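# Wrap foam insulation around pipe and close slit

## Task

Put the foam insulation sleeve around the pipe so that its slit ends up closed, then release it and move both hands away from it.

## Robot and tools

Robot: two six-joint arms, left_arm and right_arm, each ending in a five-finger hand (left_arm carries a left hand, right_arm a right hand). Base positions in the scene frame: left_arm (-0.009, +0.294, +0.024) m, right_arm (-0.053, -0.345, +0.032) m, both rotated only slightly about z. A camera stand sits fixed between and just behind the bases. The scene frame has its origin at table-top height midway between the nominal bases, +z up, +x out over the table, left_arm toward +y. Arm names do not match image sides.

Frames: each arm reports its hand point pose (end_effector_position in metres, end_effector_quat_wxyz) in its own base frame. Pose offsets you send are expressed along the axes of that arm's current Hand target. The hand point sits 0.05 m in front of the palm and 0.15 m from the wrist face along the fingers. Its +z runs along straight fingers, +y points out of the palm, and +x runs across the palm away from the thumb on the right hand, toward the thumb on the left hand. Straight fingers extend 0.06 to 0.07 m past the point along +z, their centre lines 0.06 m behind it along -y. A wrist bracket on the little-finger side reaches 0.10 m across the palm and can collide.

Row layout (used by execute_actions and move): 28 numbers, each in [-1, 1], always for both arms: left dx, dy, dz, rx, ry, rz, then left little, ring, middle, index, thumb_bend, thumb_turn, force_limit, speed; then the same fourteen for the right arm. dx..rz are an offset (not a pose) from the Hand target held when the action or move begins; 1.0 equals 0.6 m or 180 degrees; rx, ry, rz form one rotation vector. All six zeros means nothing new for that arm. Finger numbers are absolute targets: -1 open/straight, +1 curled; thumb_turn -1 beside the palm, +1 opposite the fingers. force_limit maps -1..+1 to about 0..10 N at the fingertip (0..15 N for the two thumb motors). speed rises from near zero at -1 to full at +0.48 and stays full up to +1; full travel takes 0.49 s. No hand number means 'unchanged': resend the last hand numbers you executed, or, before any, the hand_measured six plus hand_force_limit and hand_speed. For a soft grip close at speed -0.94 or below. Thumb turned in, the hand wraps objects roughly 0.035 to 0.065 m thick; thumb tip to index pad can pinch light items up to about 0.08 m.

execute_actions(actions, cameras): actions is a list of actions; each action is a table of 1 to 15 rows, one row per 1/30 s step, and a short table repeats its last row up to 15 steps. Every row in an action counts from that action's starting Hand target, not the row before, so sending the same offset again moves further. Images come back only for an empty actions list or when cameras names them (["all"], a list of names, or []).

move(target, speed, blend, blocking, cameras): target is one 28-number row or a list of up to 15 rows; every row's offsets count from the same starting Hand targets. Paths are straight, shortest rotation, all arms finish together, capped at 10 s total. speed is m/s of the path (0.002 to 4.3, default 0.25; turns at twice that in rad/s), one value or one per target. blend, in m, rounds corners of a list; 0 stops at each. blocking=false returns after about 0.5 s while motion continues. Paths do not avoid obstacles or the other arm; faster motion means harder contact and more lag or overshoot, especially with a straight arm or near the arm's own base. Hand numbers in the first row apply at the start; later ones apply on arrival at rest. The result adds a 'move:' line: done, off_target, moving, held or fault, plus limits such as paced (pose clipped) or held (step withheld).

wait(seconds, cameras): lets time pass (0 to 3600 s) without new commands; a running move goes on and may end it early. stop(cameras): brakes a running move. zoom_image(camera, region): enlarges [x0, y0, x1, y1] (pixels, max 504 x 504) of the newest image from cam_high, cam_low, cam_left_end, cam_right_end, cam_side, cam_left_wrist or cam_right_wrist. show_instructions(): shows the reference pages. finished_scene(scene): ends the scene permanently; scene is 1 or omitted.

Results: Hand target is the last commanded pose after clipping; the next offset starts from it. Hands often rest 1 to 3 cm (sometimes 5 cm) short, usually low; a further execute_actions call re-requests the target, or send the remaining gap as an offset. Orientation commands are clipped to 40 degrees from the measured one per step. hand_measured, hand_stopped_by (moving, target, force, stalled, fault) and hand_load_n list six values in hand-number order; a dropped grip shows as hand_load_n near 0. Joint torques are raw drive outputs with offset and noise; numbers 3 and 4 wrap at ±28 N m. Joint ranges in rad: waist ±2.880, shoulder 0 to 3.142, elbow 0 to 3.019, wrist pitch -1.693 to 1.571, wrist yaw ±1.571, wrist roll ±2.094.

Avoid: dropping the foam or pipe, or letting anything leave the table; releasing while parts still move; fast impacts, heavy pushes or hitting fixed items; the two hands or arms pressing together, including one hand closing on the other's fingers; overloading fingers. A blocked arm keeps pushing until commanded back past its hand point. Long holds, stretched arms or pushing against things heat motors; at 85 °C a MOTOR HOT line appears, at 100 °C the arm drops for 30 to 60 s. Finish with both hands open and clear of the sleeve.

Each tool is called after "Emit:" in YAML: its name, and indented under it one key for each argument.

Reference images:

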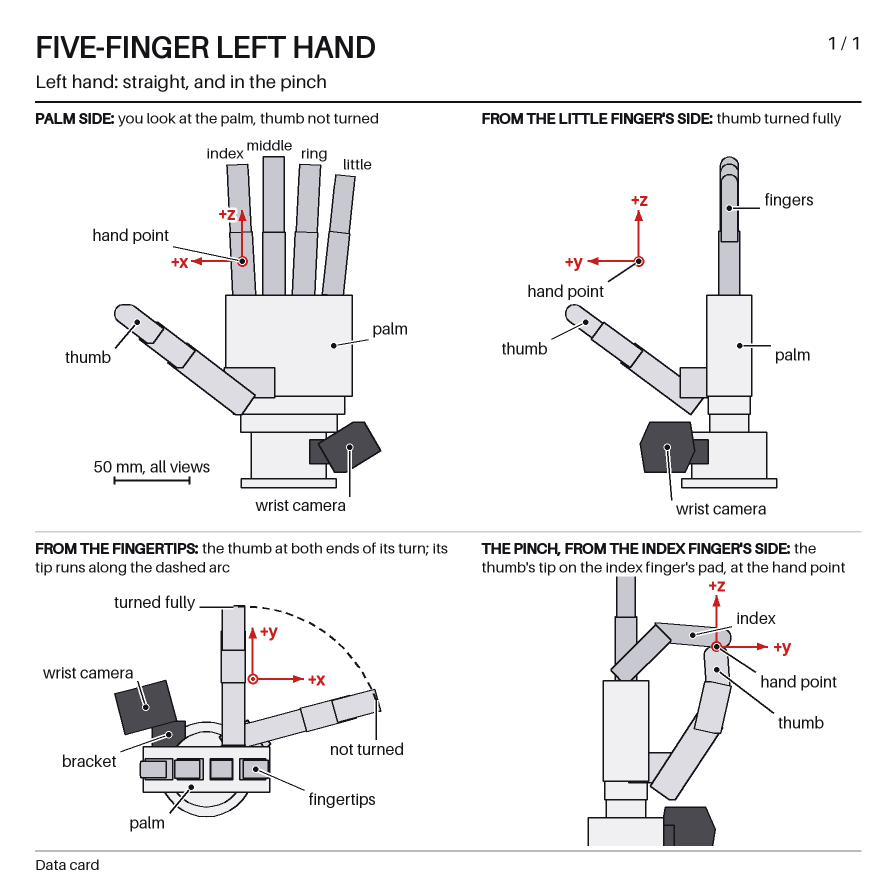

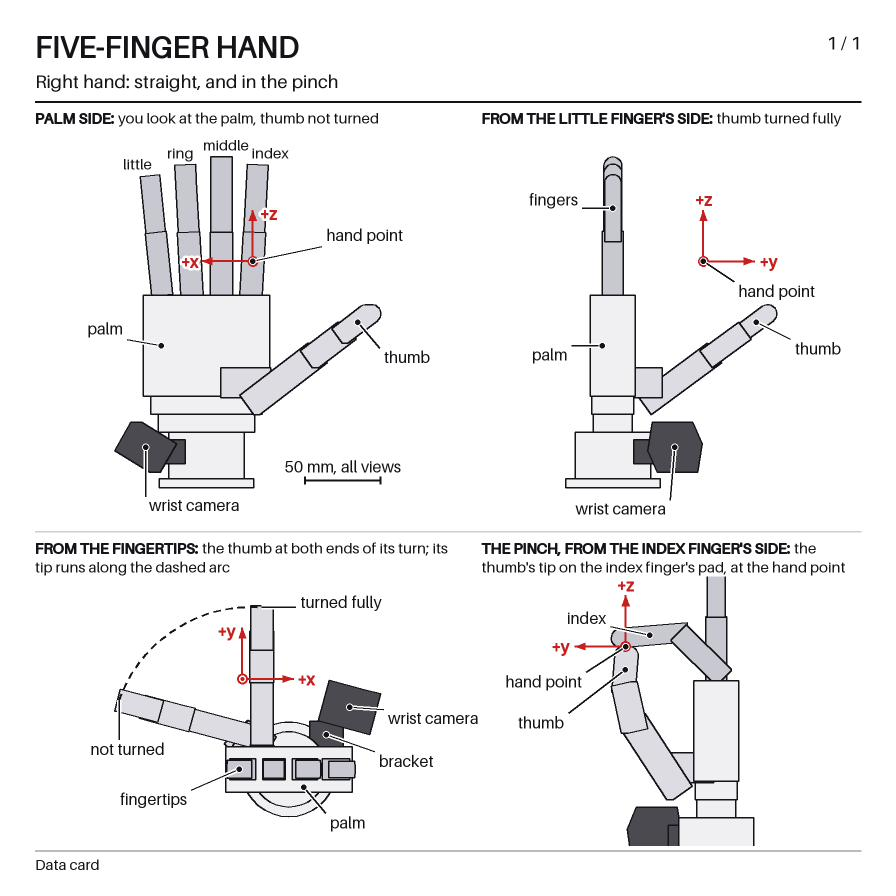

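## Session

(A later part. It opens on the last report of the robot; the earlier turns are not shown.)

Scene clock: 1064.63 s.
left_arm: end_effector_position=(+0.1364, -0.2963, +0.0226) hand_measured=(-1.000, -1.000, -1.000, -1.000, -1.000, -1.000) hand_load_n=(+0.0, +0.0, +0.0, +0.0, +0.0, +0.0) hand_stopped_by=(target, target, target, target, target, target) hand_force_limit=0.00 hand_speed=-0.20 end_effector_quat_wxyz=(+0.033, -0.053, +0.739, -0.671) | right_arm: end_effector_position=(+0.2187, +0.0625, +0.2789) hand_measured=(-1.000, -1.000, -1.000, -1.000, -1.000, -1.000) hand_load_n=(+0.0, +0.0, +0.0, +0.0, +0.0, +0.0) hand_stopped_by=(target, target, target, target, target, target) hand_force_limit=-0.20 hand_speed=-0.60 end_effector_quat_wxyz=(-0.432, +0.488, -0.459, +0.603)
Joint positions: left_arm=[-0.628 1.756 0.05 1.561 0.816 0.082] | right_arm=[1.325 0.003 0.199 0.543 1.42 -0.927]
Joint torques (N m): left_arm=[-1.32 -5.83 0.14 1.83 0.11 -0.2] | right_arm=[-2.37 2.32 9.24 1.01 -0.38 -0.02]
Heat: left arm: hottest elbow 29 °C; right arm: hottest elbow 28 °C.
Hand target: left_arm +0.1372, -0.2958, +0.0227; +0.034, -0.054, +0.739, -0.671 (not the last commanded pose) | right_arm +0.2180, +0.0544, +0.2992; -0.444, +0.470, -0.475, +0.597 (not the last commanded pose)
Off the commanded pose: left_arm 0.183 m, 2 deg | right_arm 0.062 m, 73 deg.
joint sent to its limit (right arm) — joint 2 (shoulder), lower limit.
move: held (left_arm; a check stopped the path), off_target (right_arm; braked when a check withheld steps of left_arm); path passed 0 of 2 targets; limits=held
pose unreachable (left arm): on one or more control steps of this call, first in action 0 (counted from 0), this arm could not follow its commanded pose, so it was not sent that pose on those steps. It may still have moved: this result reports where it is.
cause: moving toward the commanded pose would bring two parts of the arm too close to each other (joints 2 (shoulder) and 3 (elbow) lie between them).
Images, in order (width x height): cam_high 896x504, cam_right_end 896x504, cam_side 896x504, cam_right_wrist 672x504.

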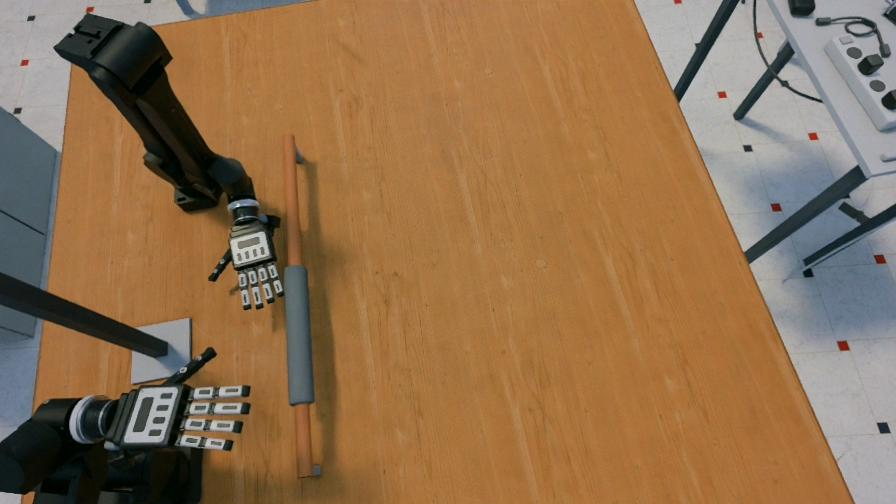

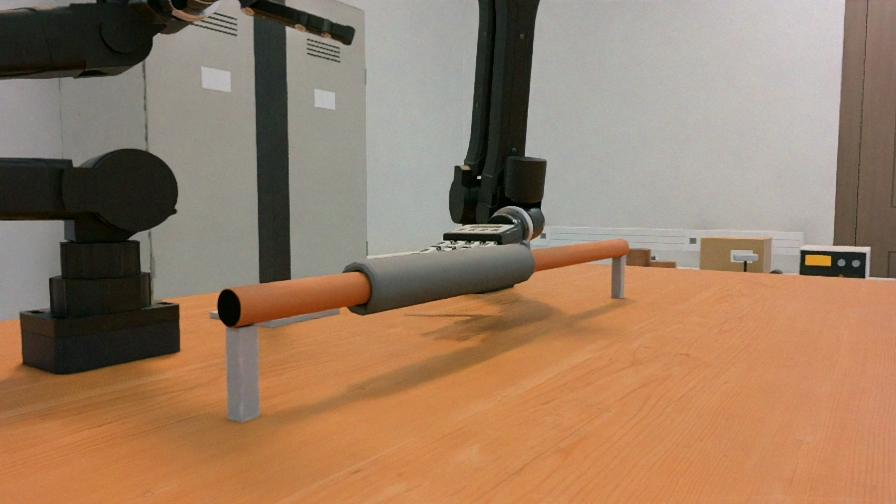

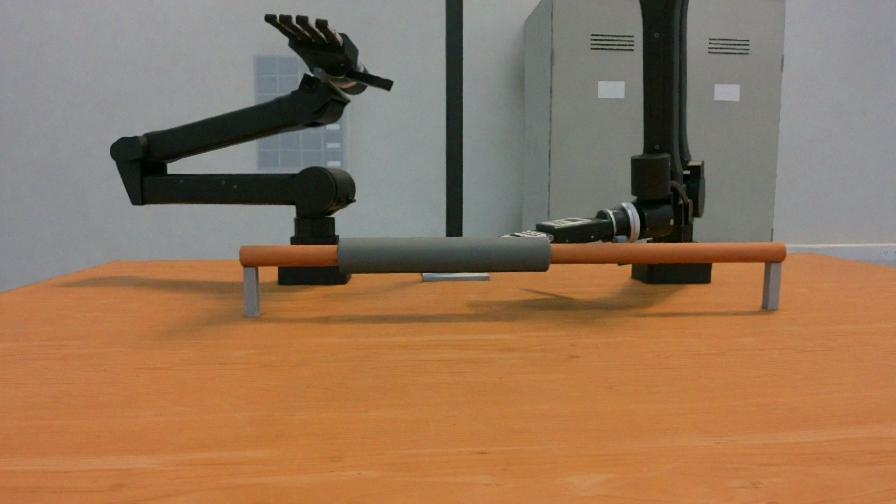

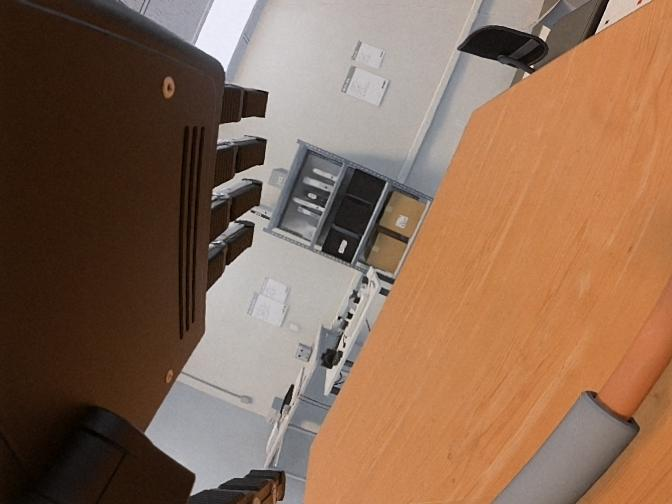

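Emit:
move:
  target: [0.0097,-0.252,0.0085,0,0,0,-1,-1,-1,-1,-1,-1,0,-0.2,-0.03,0.1293,-0.033,-0.001,-0.406,0.0602,-1,-1,-1,-1,-1,-1,-0.2,-0.6]
  speed: 0.1
  cameras: ["cam_high","cam_side","cam_right_wrist","cam_right_end"]

Scene clock: 1069.67 s.
left_arm: end_effector_position=(+0.1316, -0.2973, +0.1019) hand_measured=(-1.000, -1.000, -1.000, -1.000, -1.000, -1.000) hand_load_n=(+0.0, +0.0, +0.0, +0.0, +0.0, +0.0) hand_stopped_by=(target, target, target, target, target, target) hand_force_limit=0.00 hand_speed=-0.20 end_effector_quat_wxyz=(+0.032, -0.064, +0.746, -0.662) | right_arm: end_effector_position=(+0.2099, +0.0600, +0.2457) hand_measured=(-1.000, -1.000, -1.000, -1.000, -1.000, -1.000) hand_load_n=(+0.0, +0.0, +0.0, +0.0, +0.0, -0.5) hand_stopped_by=(target, target, target, target, target, target) hand_force_limit=-0.20 hand_speed=-0.60 end_effector_quat_wxyz=(+0.501, -0.460, +0.431, -0.593)
Joint positions: left_arm=[-0.661 0.877 0.099 0.607 0.768 0.082] | right_arm=[1.455 0.003 -0.004 1.282 1.354 -1.384]
Joint torques (N m): left_arm=[-2.78 -1.61 8.91 1.32 -0.01 -0.31] | right_arm=[-1.49 3.43 6.28 -0.27 -0.61 0.03]
Heat: left arm: hottest elbow 29 °C; right arm: hottest elbow 28 °C.
Hand target: left_arm +0.1373, -0.3090, +0.1210; +0.034, -0.054, +0.739, -0.671 (not the last commanded pose) | right_arm +0.2100, +0.0600, +0.2456; +0.501, -0.460, +0.431, -0.593 (not the last commanded pose)
Off the commanded pose: left_arm 0.073 m, 2 deg | right_arm 0.028 m, 69 deg.
move: held (right_arm; a check stopped the path), off_target (left_arm; braked when a check withheld steps of right_arm); limits=paced,held
pose unreachable (right arm): on one or more control steps of this call, first in action 0 (counted from 0), this arm could not follow its commanded pose, so it was not sent that pose on those steps. It may still have moved: this result reports where it is.
cause: moving toward the commanded pose would bring two parts of the arm too close to each other (joints 2 (shoulder) and 3 (elbow) lie between them).
Images, in order (width x height): cam_high 896x504, cam_right_end 896x504, cam_side 896x504, cam_right_wrist 672x504.

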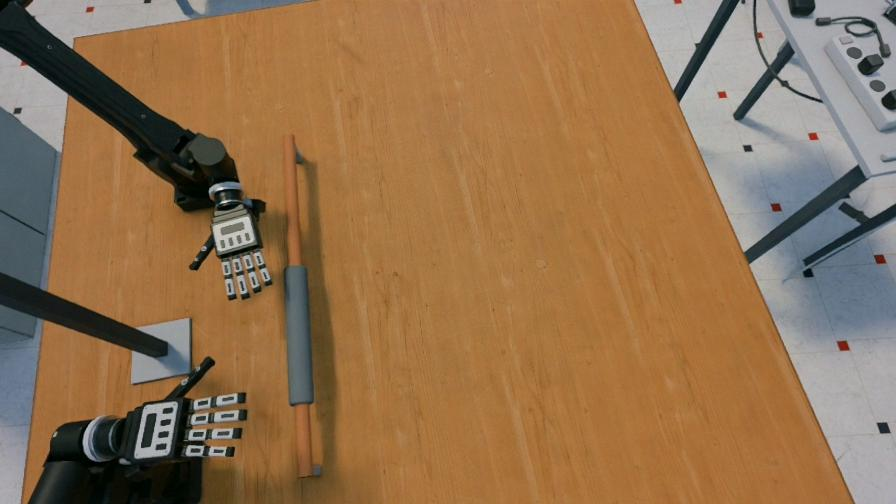

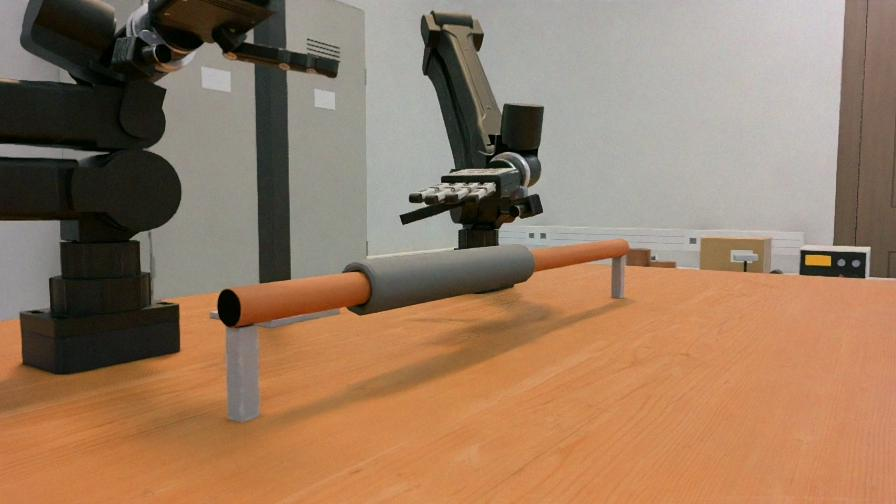

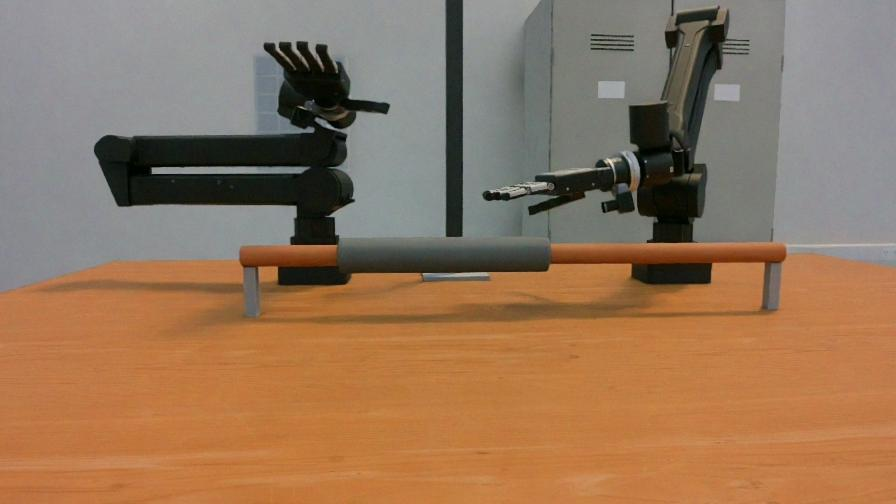

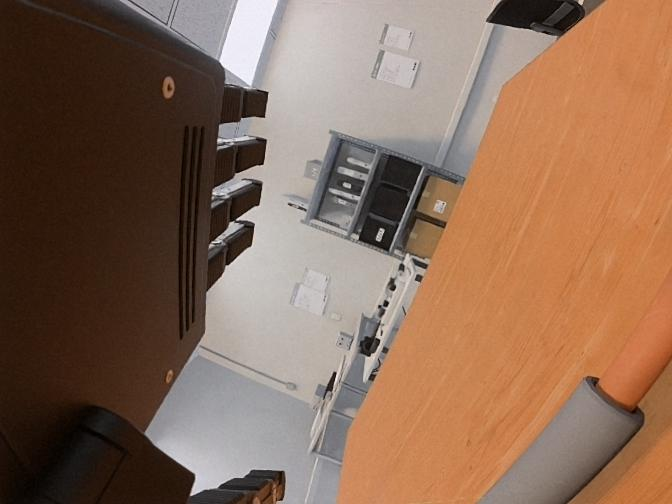

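Emit:
move:
  target:
    - [0,0,0,0,0,0,-1,-1,-1,-1,-1,-1,0,-0.2,-0.0062,-0.006,0.1372,0,0,0,-1,-1,-1,-1,-1,-1,-0.2,-0.6]
    - [0,0,0,0,0,0,-1,-1,-1,-1,-1,-1,0,-0.2,0.0078,-0.0198,0.0643,-0.0364,-0.3748,0.0712,-1,-1,-1,-1,-1,-1,-0.2,-0.6]
  speed: 0.1
  cameras: ["cam_high","cam_side","cam_right_wrist","cam_right_end"]

Scene clock: 1079.57 s.
left_arm: end_effector_position=(+0.1316, -0.2972, +0.1017) hand_measured=(-1.000, -1.000, -1.000, -1.000, -1.000, -1.000) hand_load_n=(+0.0, +0.0, +0.0, +0.0, +0.0, -0.5) hand_stopped_by=(target, target, target, target, target, target) hand_force_limit=0.00 hand_speed=-0.20 end_effector_quat_wxyz=(+0.032, -0.065, +0.747, -0.661) | right_arm: end_effector_position=(+0.2439, +0.0629, +0.2482) hand_measured=(-1.000, -1.000, -1.000, -1.000, -1.000, -1.000) hand_load_n=(+0.0, +0.0, +0.0, +0.0, +0.0, -0.5) hand_stopped_by=(target, target, target, target, target, target) hand_force_limit=-0.20 hand_speed=-0.60 end_effector_quat_wxyz=(+0.675, -0.668, +0.230, -0.210)
Joint positions: left_arm=[-0.661 0.877 0.099 0.605 0.767 0.082] | right_arm=[-0.627 0.614 0.333 0.407 -1.564 0.155]
Joint torques (N m): left_arm=[-2.78 -1.32 8.87 1.2 -0.02 -0.31] | right_arm=[-2.96 -1.08 9.28 0.24 -0.01 0.1]
Heat: left arm: hottest elbow 30 °C; right arm: hottest elbow 29 °C.
Hand target: left_arm +0.1373, -0.3089, +0.1209; +0.034, -0.054, +0.739, -0.671 | right_arm +0.2450, +0.0550, +0.2655; +0.689, -0.690, +0.158, -0.158
Off the commanded pose: left_arm 0.023 m, 2 deg | right_arm 0.019 m, 11 deg.
joint sent to its limit (right arm) — joint 5 (wrist yaw), lower limit. The joint targets are off in orientation, not in position.
move: off_target (right_arm)
Images, in order (width x height): cam_high 896x504, cam_right_end 896x504, cam_side 896x504, cam_right_wrist 672x504.

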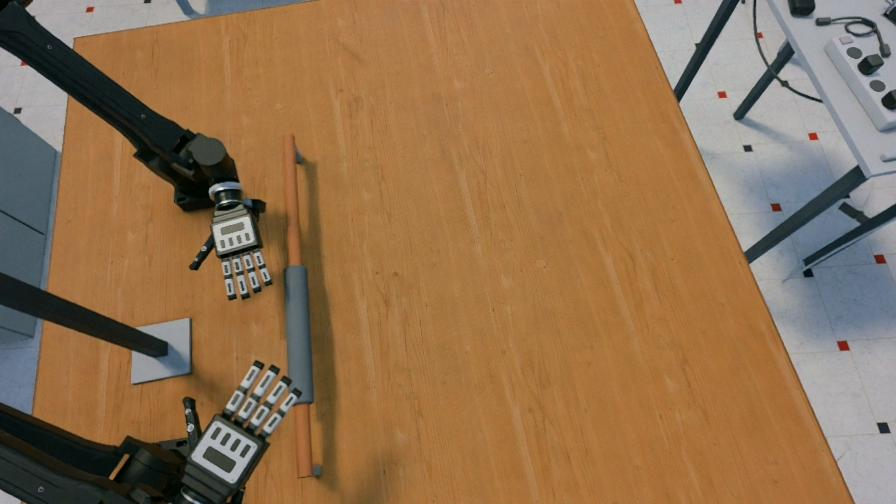

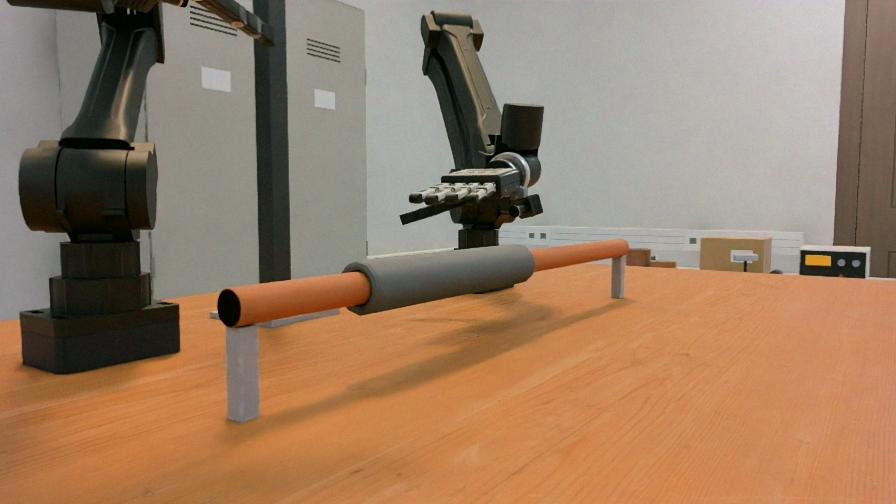

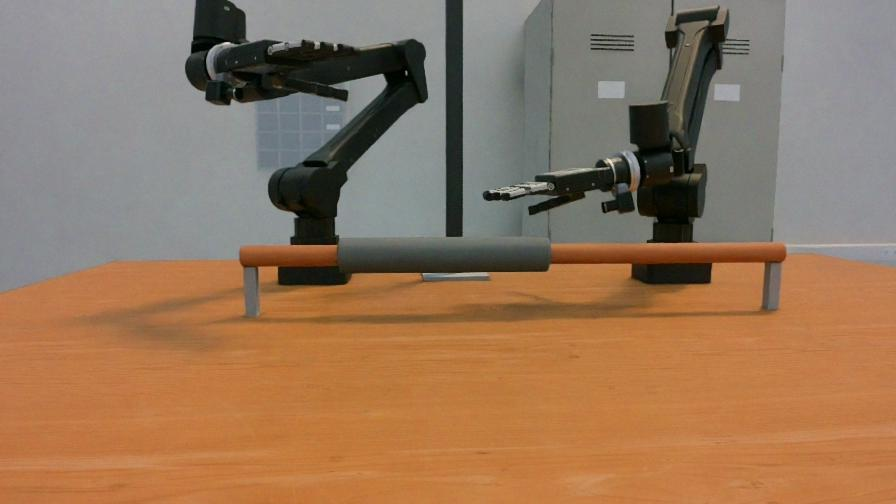

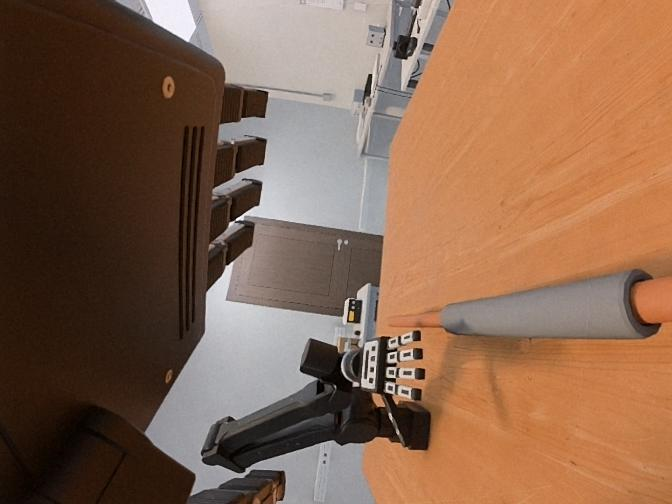

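Emit:
move:
  target: [0,0,0,0,0,0,-1,-1,-1,-1,-1,-1,0,-0.2,-0.015,0.2917,-0.0073,0,0,0,-1,-1,-1,-1,-1,-1,-0.2,-0.6]
  speed: 0.08
  cameras: ["cam_high","cam_side","cam_right_wrist","cam_right_end"]

Emit:
zoom_image:
  camera: "cam_right_wrist"
  region: [432, 200, 672, 380]

Scene clock: 1083.10 s.
left_arm: end_effector_position=(+0.1316, -0.2972, +0.1017) hand_measured=(-1.000, -1.000, -1.000, -1.000, -1.000, -1.000) hand_load_n=(+0.0, +0.0, +0.0, +0.0, +0.0, -0.5) hand_stopped_by=(target, target, target, target, target, target) hand_force_limit=0.00 hand_speed=-0.20 end_effector_quat_wxyz=(+0.032, -0.065, +0.747, -0.661) | right_arm: end_effector_position=(+0.2338, +0.0608, +0.0896) hand_measured=(-1.000, -1.000, -1.000, -1.000, -1.000, -1.000) hand_load_n=(+0.0, +0.0, +0.0, +0.0, -0.5, -0.5) hand_stopped_by=(target, target, target, target, target, target) hand_force_limit=-0.20 hand_speed=-0.60 end_effector_quat_wxyz=(+0.666, -0.666, +0.239, -0.234)
Joint positions: left_arm=[-0.661 0.877 0.099 0.605 0.767 0.082] | right_arm=[-0.677 1.036 0.073 0.583 -1.565 -0.372]
Joint torques (N m): left_arm=[-2.78 -1.61 8.9 1.25 -0.01 -0.33] | right_arm=[-1.9 -1.32 4.81 0.7 -0.35 -0.07]
Heat: left arm: hottest elbow 30 °C; right arm: hottest elbow 29 °C.
Hand target: left_arm +0.1373, -0.3089, +0.1209; +0.034, -0.054, +0.739, -0.671 | right_arm +0.2350, +0.0548, +0.0905; +0.689, -0.690, +0.158, -0.158
Off the commanded pose: left_arm 0.023 m, 2 deg | right_arm 0.006 m, 13 deg.
joint sent to its limit (right arm) — joint 5 (wrist yaw), lower limit. The joint targets are off in orientation, not in position.
move: off_target (right_arm)
Images, in order (width x height): cam_high 896x504, cam_right_end 896x504, cam_side 896x504, cam_right_wrist 672x504.

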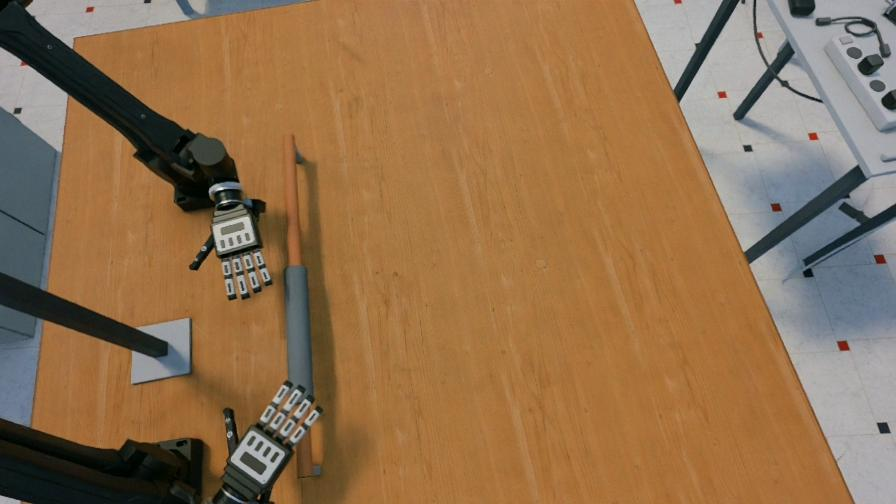

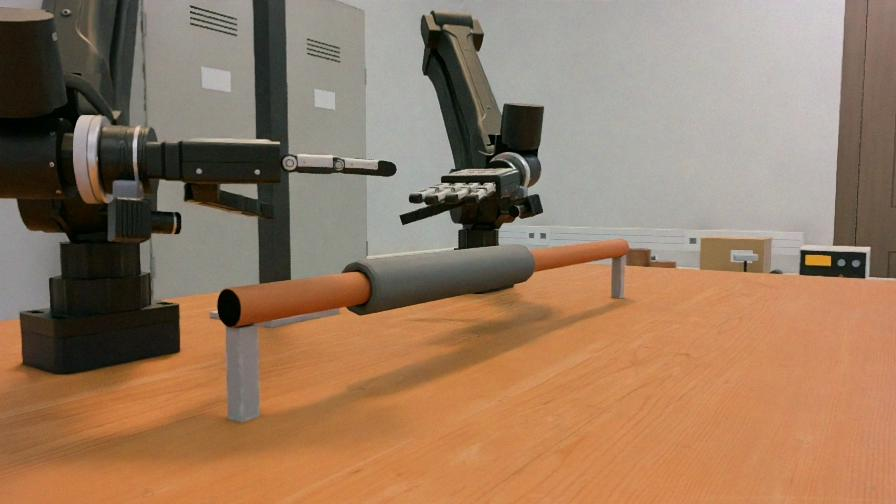

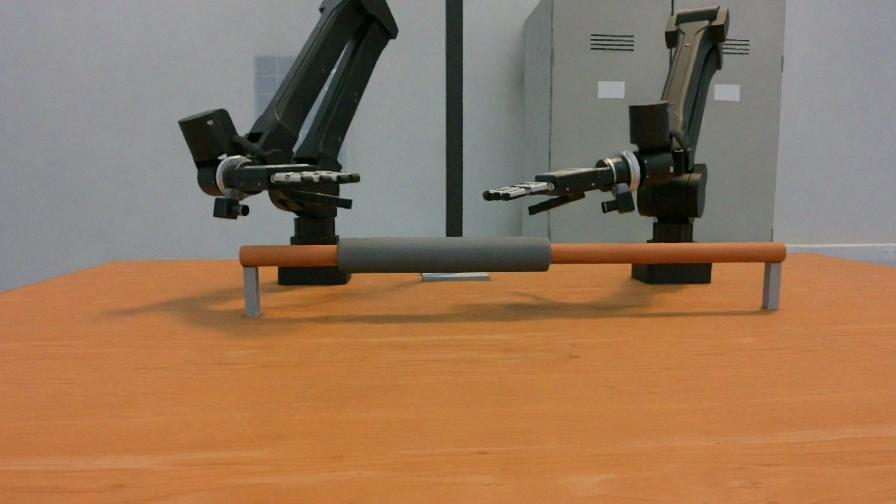

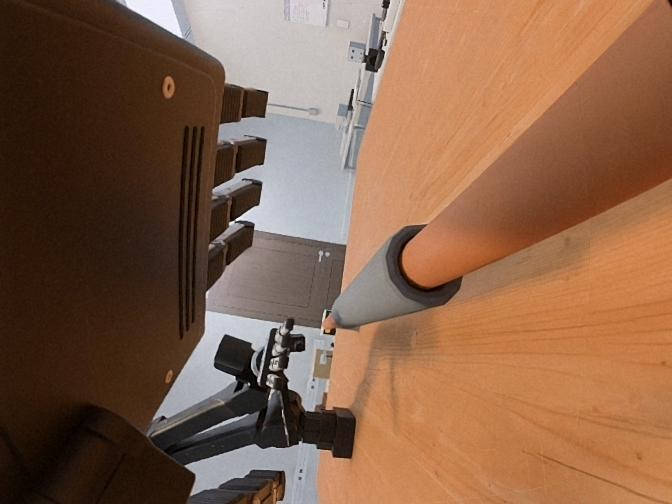

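Scaled by 2.100 from the camera's image (finer frame: 960x720).

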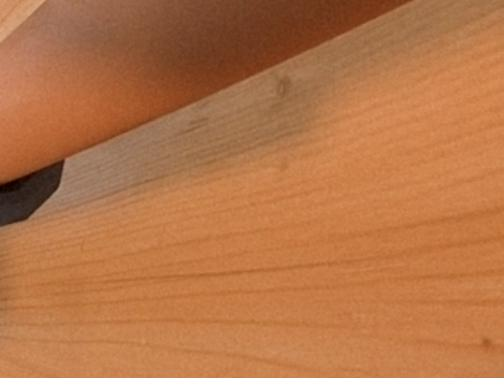

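Emit:
zoom_image:
  camera: "cam_right_wrist"
  region: [380, 215, 480, 315]

Emit:
zoom_image:
  camera: "cam_right_wrist"
  region: [320, 215, 480, 335]

Scaled by 5.040 from the camera's image (finer frame: 960x720).

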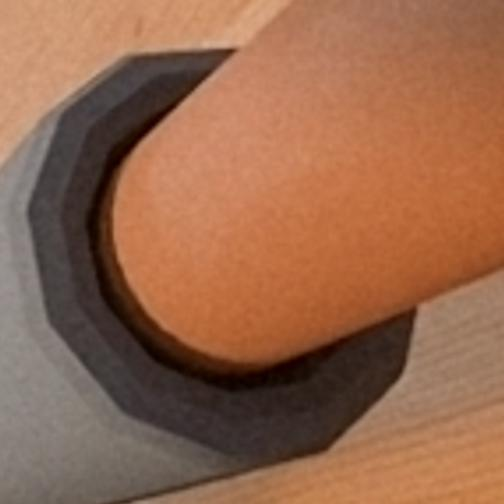

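Scaled by 3.150 from the camera's image (finer frame: 960x720).

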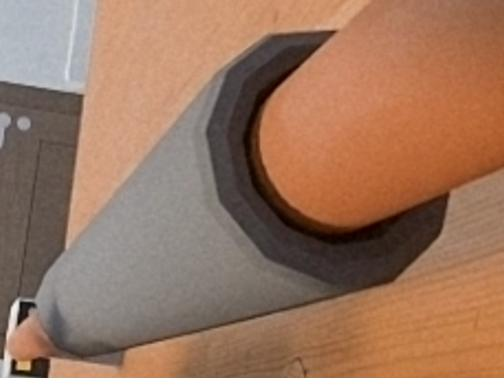

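Emit:
move:
  target: [0,0,0,0,0,0,-1,-1,-1,-1,-1,-1,0,-0.2,0,0.0833,0,0,0,0,-1,-1,-1,-1,-1,-1,-0.2,-0.6]
  speed: 0.05
  cameras: ["cam_high","cam_side","cam_right_wrist","cam_right_end"]

Emit:
zoom_image:
  camera: "cam_right_wrist"
  region: [320, 200, 520, 360]

Scene clock: 1086.67 s.
left_arm: end_effector_position=(+0.1316, -0.2972, +0.1017) hand_measured=(-1.000, -1.000, -1.000, -1.000, -1.000, -1.000) hand_load_n=(+0.0, +0.0, +0.0, +0.0, +0.0, +0.0) hand_stopped_by=(target, target, target, target, target, target) hand_force_limit=0.00 hand_speed=-0.20 end_effector_quat_wxyz=(+0.032, -0.065, +0.747, -0.661) | right_arm: end_effector_position=(+0.2322, +0.0619, +0.0399) hand_measured=(-1.000, -1.000, -1.000, -1.000, -1.000, -1.000) hand_load_n=(+0.0, +0.0, -0.5, +0.0, +0.0, +0.0) hand_stopped_by=(target, target, target, target, target, target) hand_force_limit=-0.20 hand_speed=-0.60 end_effector_quat_wxyz=(+0.666, -0.667, +0.240, -0.233)
Joint positions: left_arm=[-0.661 0.877 0.099 0.605 0.767 0.082] | right_arm=[-0.677 1.359 0.073 0.583 -1.565 -0.693]
Joint torques (N m): left_arm=[-2.96 -1.55 8.84 1.21 0 -0.32] | right_arm=[-2.08 -2.78 3.3 0.61 -0.53 -0.11]
Heat: left arm: hottest elbow 30 °C; right arm: hottest elbow 29 °C.
Hand target: left_arm +0.1373, -0.3089, +0.1209; +0.034, -0.054, +0.739, -0.671 | right_arm +0.2350, +0.0547, +0.0405; +0.689, -0.690, +0.158, -0.158
Off the commanded pose: left_arm 0.023 m, 2 deg | right_arm 0.008 m, 13 deg.
joint sent to its limit (right arm) — joint 5 (wrist yaw), lower limit. The joint targets are off in orientation, not in position.
move: off_target (right_arm)
Images, in order (width x height): cam_high 896x504, cam_right_end 896x504, cam_side 896x504, cam_right_wrist 672x504.

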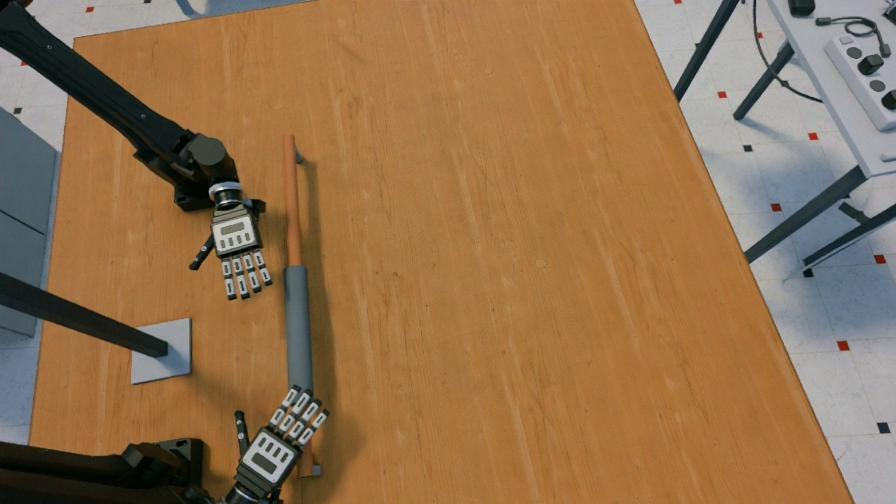

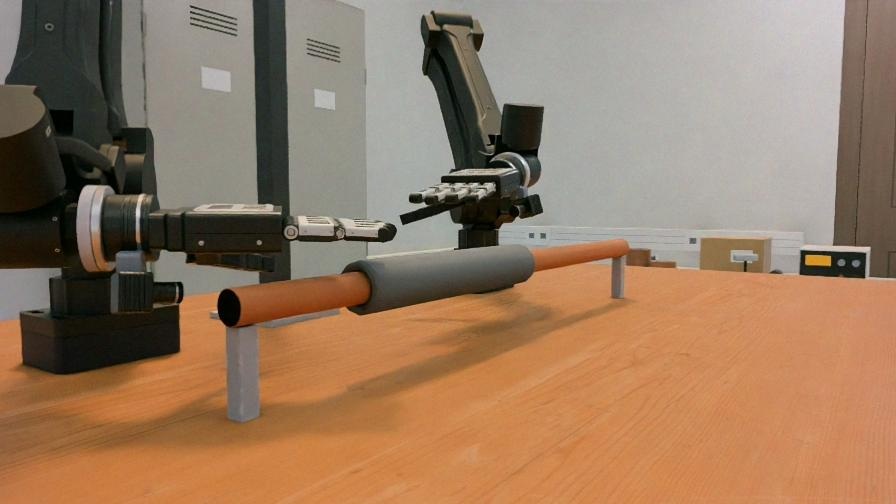

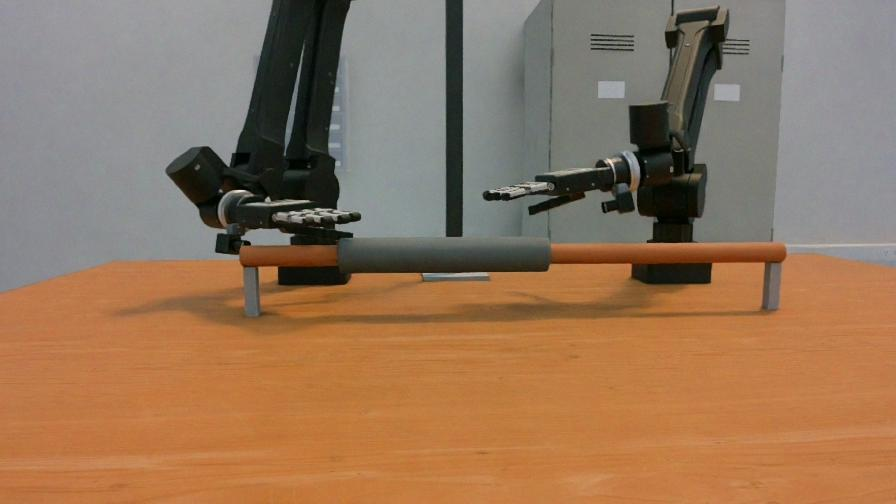

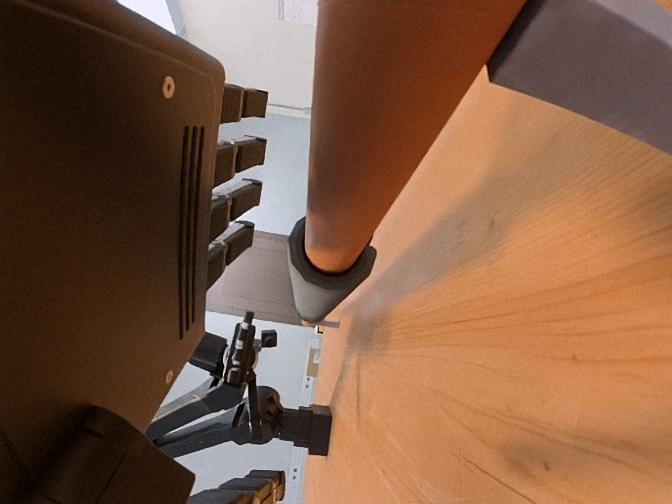

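Scaled by 2.520 from the camera's image (finer frame: 960x720).

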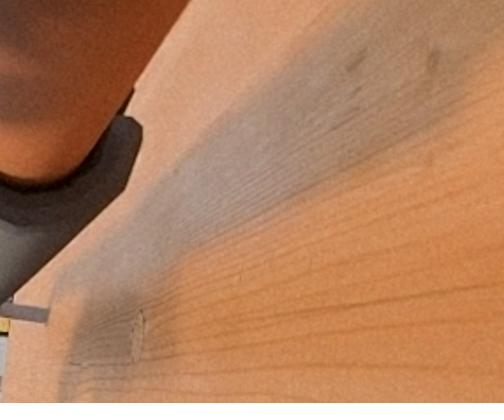

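Emit:
zoom_image:
  camera: "cam_right_wrist"
  region: [335, 215, 395, 275]

Scaled by 8.400 from the camera's image (finer frame: 960x720).

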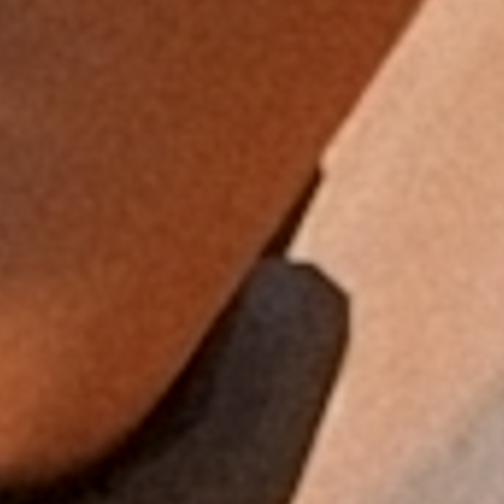

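Emit:
move:
  target: [0,0,0,0,0,0,-1,-1,-1,-1,-1,-1,0,-0.2,-0.0225,0.0167,-0.011,0,0,0,-1,-1,-1,-1,-1,-1,-0.2,-0.6]
  speed: 0.05
  cameras: ["cam_right_wrist","cam_right_end"]

Emit:
zoom_image:
  camera: "cam_right_wrist"
  region: [270, 180, 430, 340]

Scene clock: 1090.53 s.
left_arm: end_effector_position=(+0.1316, -0.2972, +0.1017) hand_measured=(-1.000, -1.000, -1.000, -1.000, -1.000, -1.000) hand_load_n=(+0.0, +0.0, +0.0, +0.0, +0.0, +0.0) hand_stopped_by=(target, target, target, target, target, target) hand_force_limit=0.00 hand_speed=-0.20 end_effector_quat_wxyz=(+0.032, -0.065, +0.747, -0.661) | right_arm: end_effector_position=(+0.2228, +0.0582, +0.0317) hand_measured=(-1.000, -1.000, -1.000, -1.000, -1.000, -1.000) hand_load_n=(+0.0, +0.0, +0.0, +0.0, +0.0, -0.5) hand_stopped_by=(target, target, target, target, target, target) hand_force_limit=-0.20 hand_speed=-0.60 end_effector_quat_wxyz=(+0.656, -0.661, +0.256, -0.261)
Joint positions: left_arm=[-0.661 0.877 0.099 0.605 0.767 0.082] | right_arm=[-0.743 1.365 0.029 0.583 -1.565 -0.762]
Joint torques (N m): left_arm=[-2.96 -1.49 8.87 1.26 -0.02 -0.29] | right_arm=[-2.78 -2.2 1.96 0.34 -0.55 0]
Heat: left arm: hottest elbow 31 °C; right arm: hottest elbow 28 °C.
Hand target: left_arm +0.1373, -0.3089, +0.1209; +0.034, -0.054, +0.739, -0.671 | right_arm +0.2200, +0.0545, +0.0305; +0.689, -0.690, +0.158, -0.158
Off the commanded pose: left_arm 0.023 m, 2 deg | right_arm 0.005 m, 17 deg.
joint sent to its limit (right arm) — joint 5 (wrist yaw), lower limit. The joint targets are off in orientation, not in position.
move: off_target (right_arm)
Images, in order (width x height): cam_right_end 896x504, cam_right_wrist 672x504.

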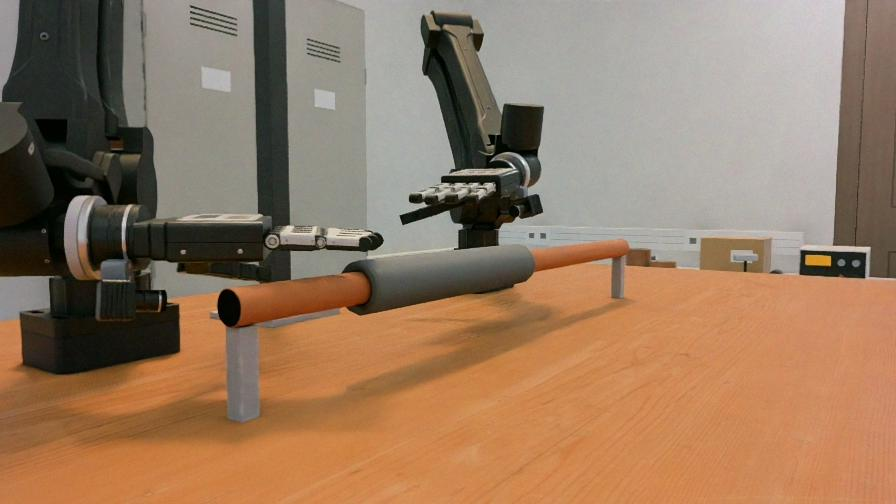

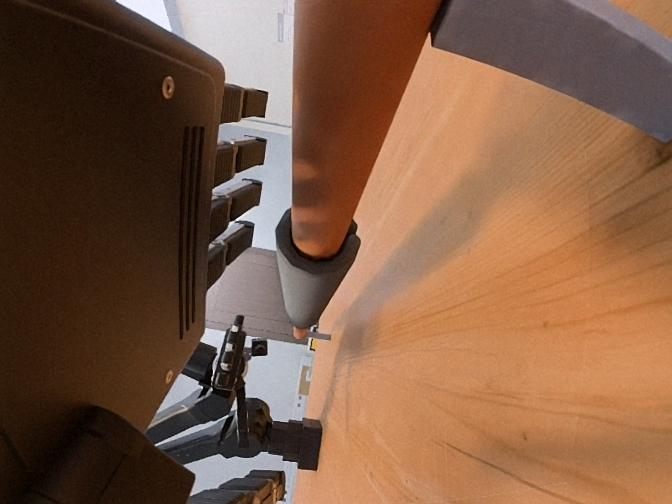

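Scaled by 3.150 from the camera's image (finer frame: 960x720).

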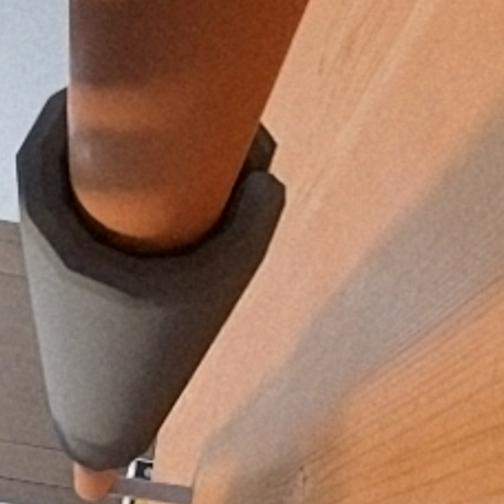

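I'll take a closer look at the slit at the −y end before deciding on the squeeze.

Emit:
execute_actions:
  actions: []
  cameras: ["cam_right_wrist", "cam_low", "cam_high", "cam_left_wrist"]

Emit:
zoom_image:
  camera: "cam_right_wrist"
  region: [325, 205, 385, 265]

Scene clock: 1091.03 s.
left_arm: end_effector_position=(+0.1316, -0.2972, +0.1017) hand_measured=(-1.000, -1.000, -1.000, -1.000, -1.000, -1.000) hand_load_n=(+0.0, +0.0, +0.0, -0.5, +0.0, +0.0) hand_stopped_by=(target, target, target, target, target, target) hand_force_limit=0.00 hand_speed=-0.20 end_effector_quat_wxyz=(+0.032, -0.065, +0.747, -0.661) | right_arm: end_effector_position=(+0.2228, +0.0582, +0.0316) hand_measured=(-1.000, -1.000, -1.000, -1.000, -1.000, -1.000) hand_load_n=(+0.0, +0.0, +0.0, +0.0, +0.0, +0.0) hand_stopped_by=(target, target, target, target, target, target) hand_force_limit=-0.20 hand_speed=-0.60 end_effector_quat_wxyz=(+0.655, -0.661, +0.255, -0.261)
Joint positions: left_arm=[-0.661 0.877 0.099 0.605 0.767 0.082] | right_arm=[-0.743 1.365 0.029 0.583 -1.565 -0.763]
Joint velocities: within noise
Joint torques (N m): left_arm=[-3.14 -1.55 8.91 1.28 -0.01 -0.31] | right_arm=[-2.32 -2.49 1.95 0.32 -0.56 -0.04]
Motor temperatures (°C): left_arm=[24 24 31 26 22 23] | right_arm=[25 24 28 22 22 25]
Heat: left arm: hottest elbow 31 °C; right arm: hottest elbow 28 °C.
Hand target: left_arm +0.1373, -0.3089, +0.1209; +0.034, -0.054, +0.739, -0.671 | right_arm +0.2201, +0.0545, +0.0305; +0.689, -0.690, +0.158, -0.158
Off the commanded pose: left_arm 0.023 m, 2 deg | right_arm 0.005 m, 17 deg.
Images, in order (width x height): cam_high 896x504, cam_low 896x504, cam_left_wrist 672x504, cam_right_wrist 672x504.

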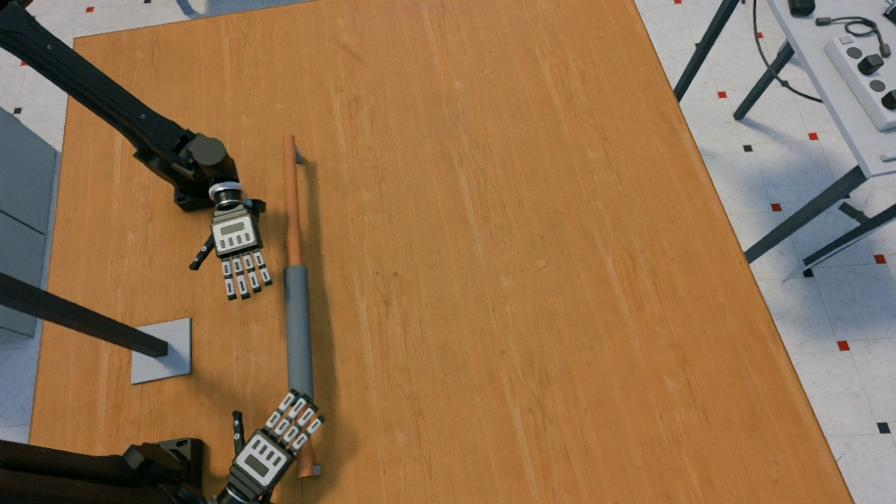

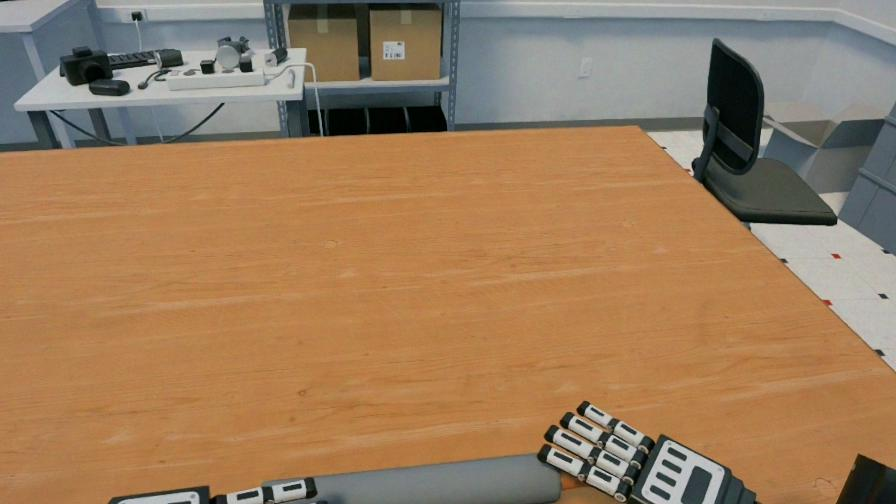

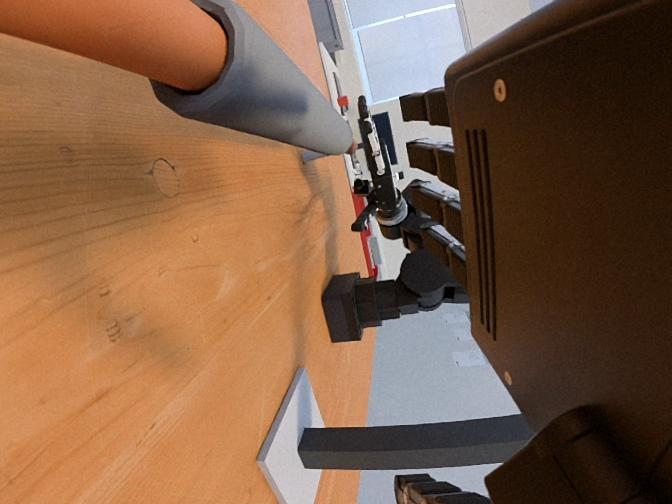

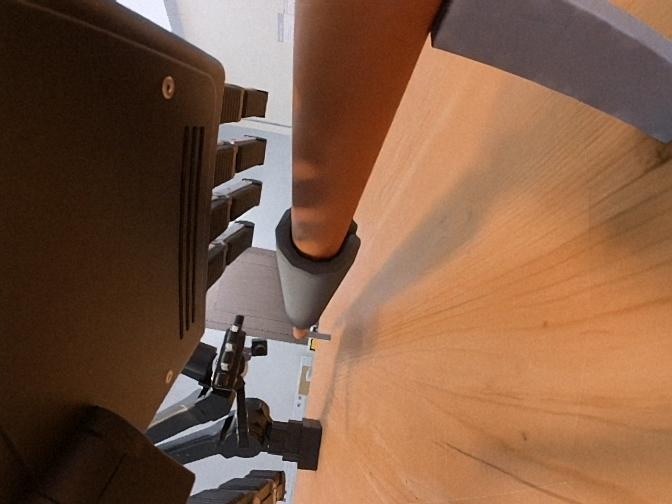

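Scaled by 8.400 from the camera's image (finer frame: 960x720).

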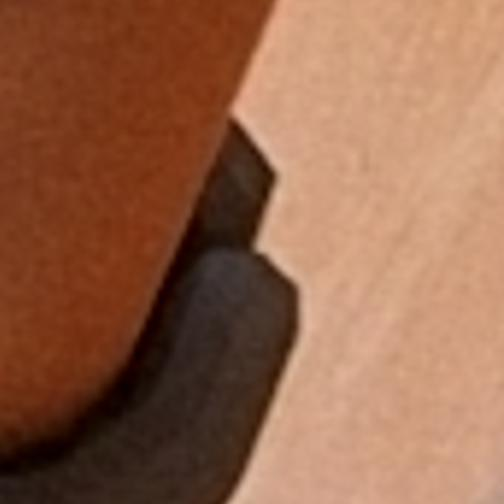

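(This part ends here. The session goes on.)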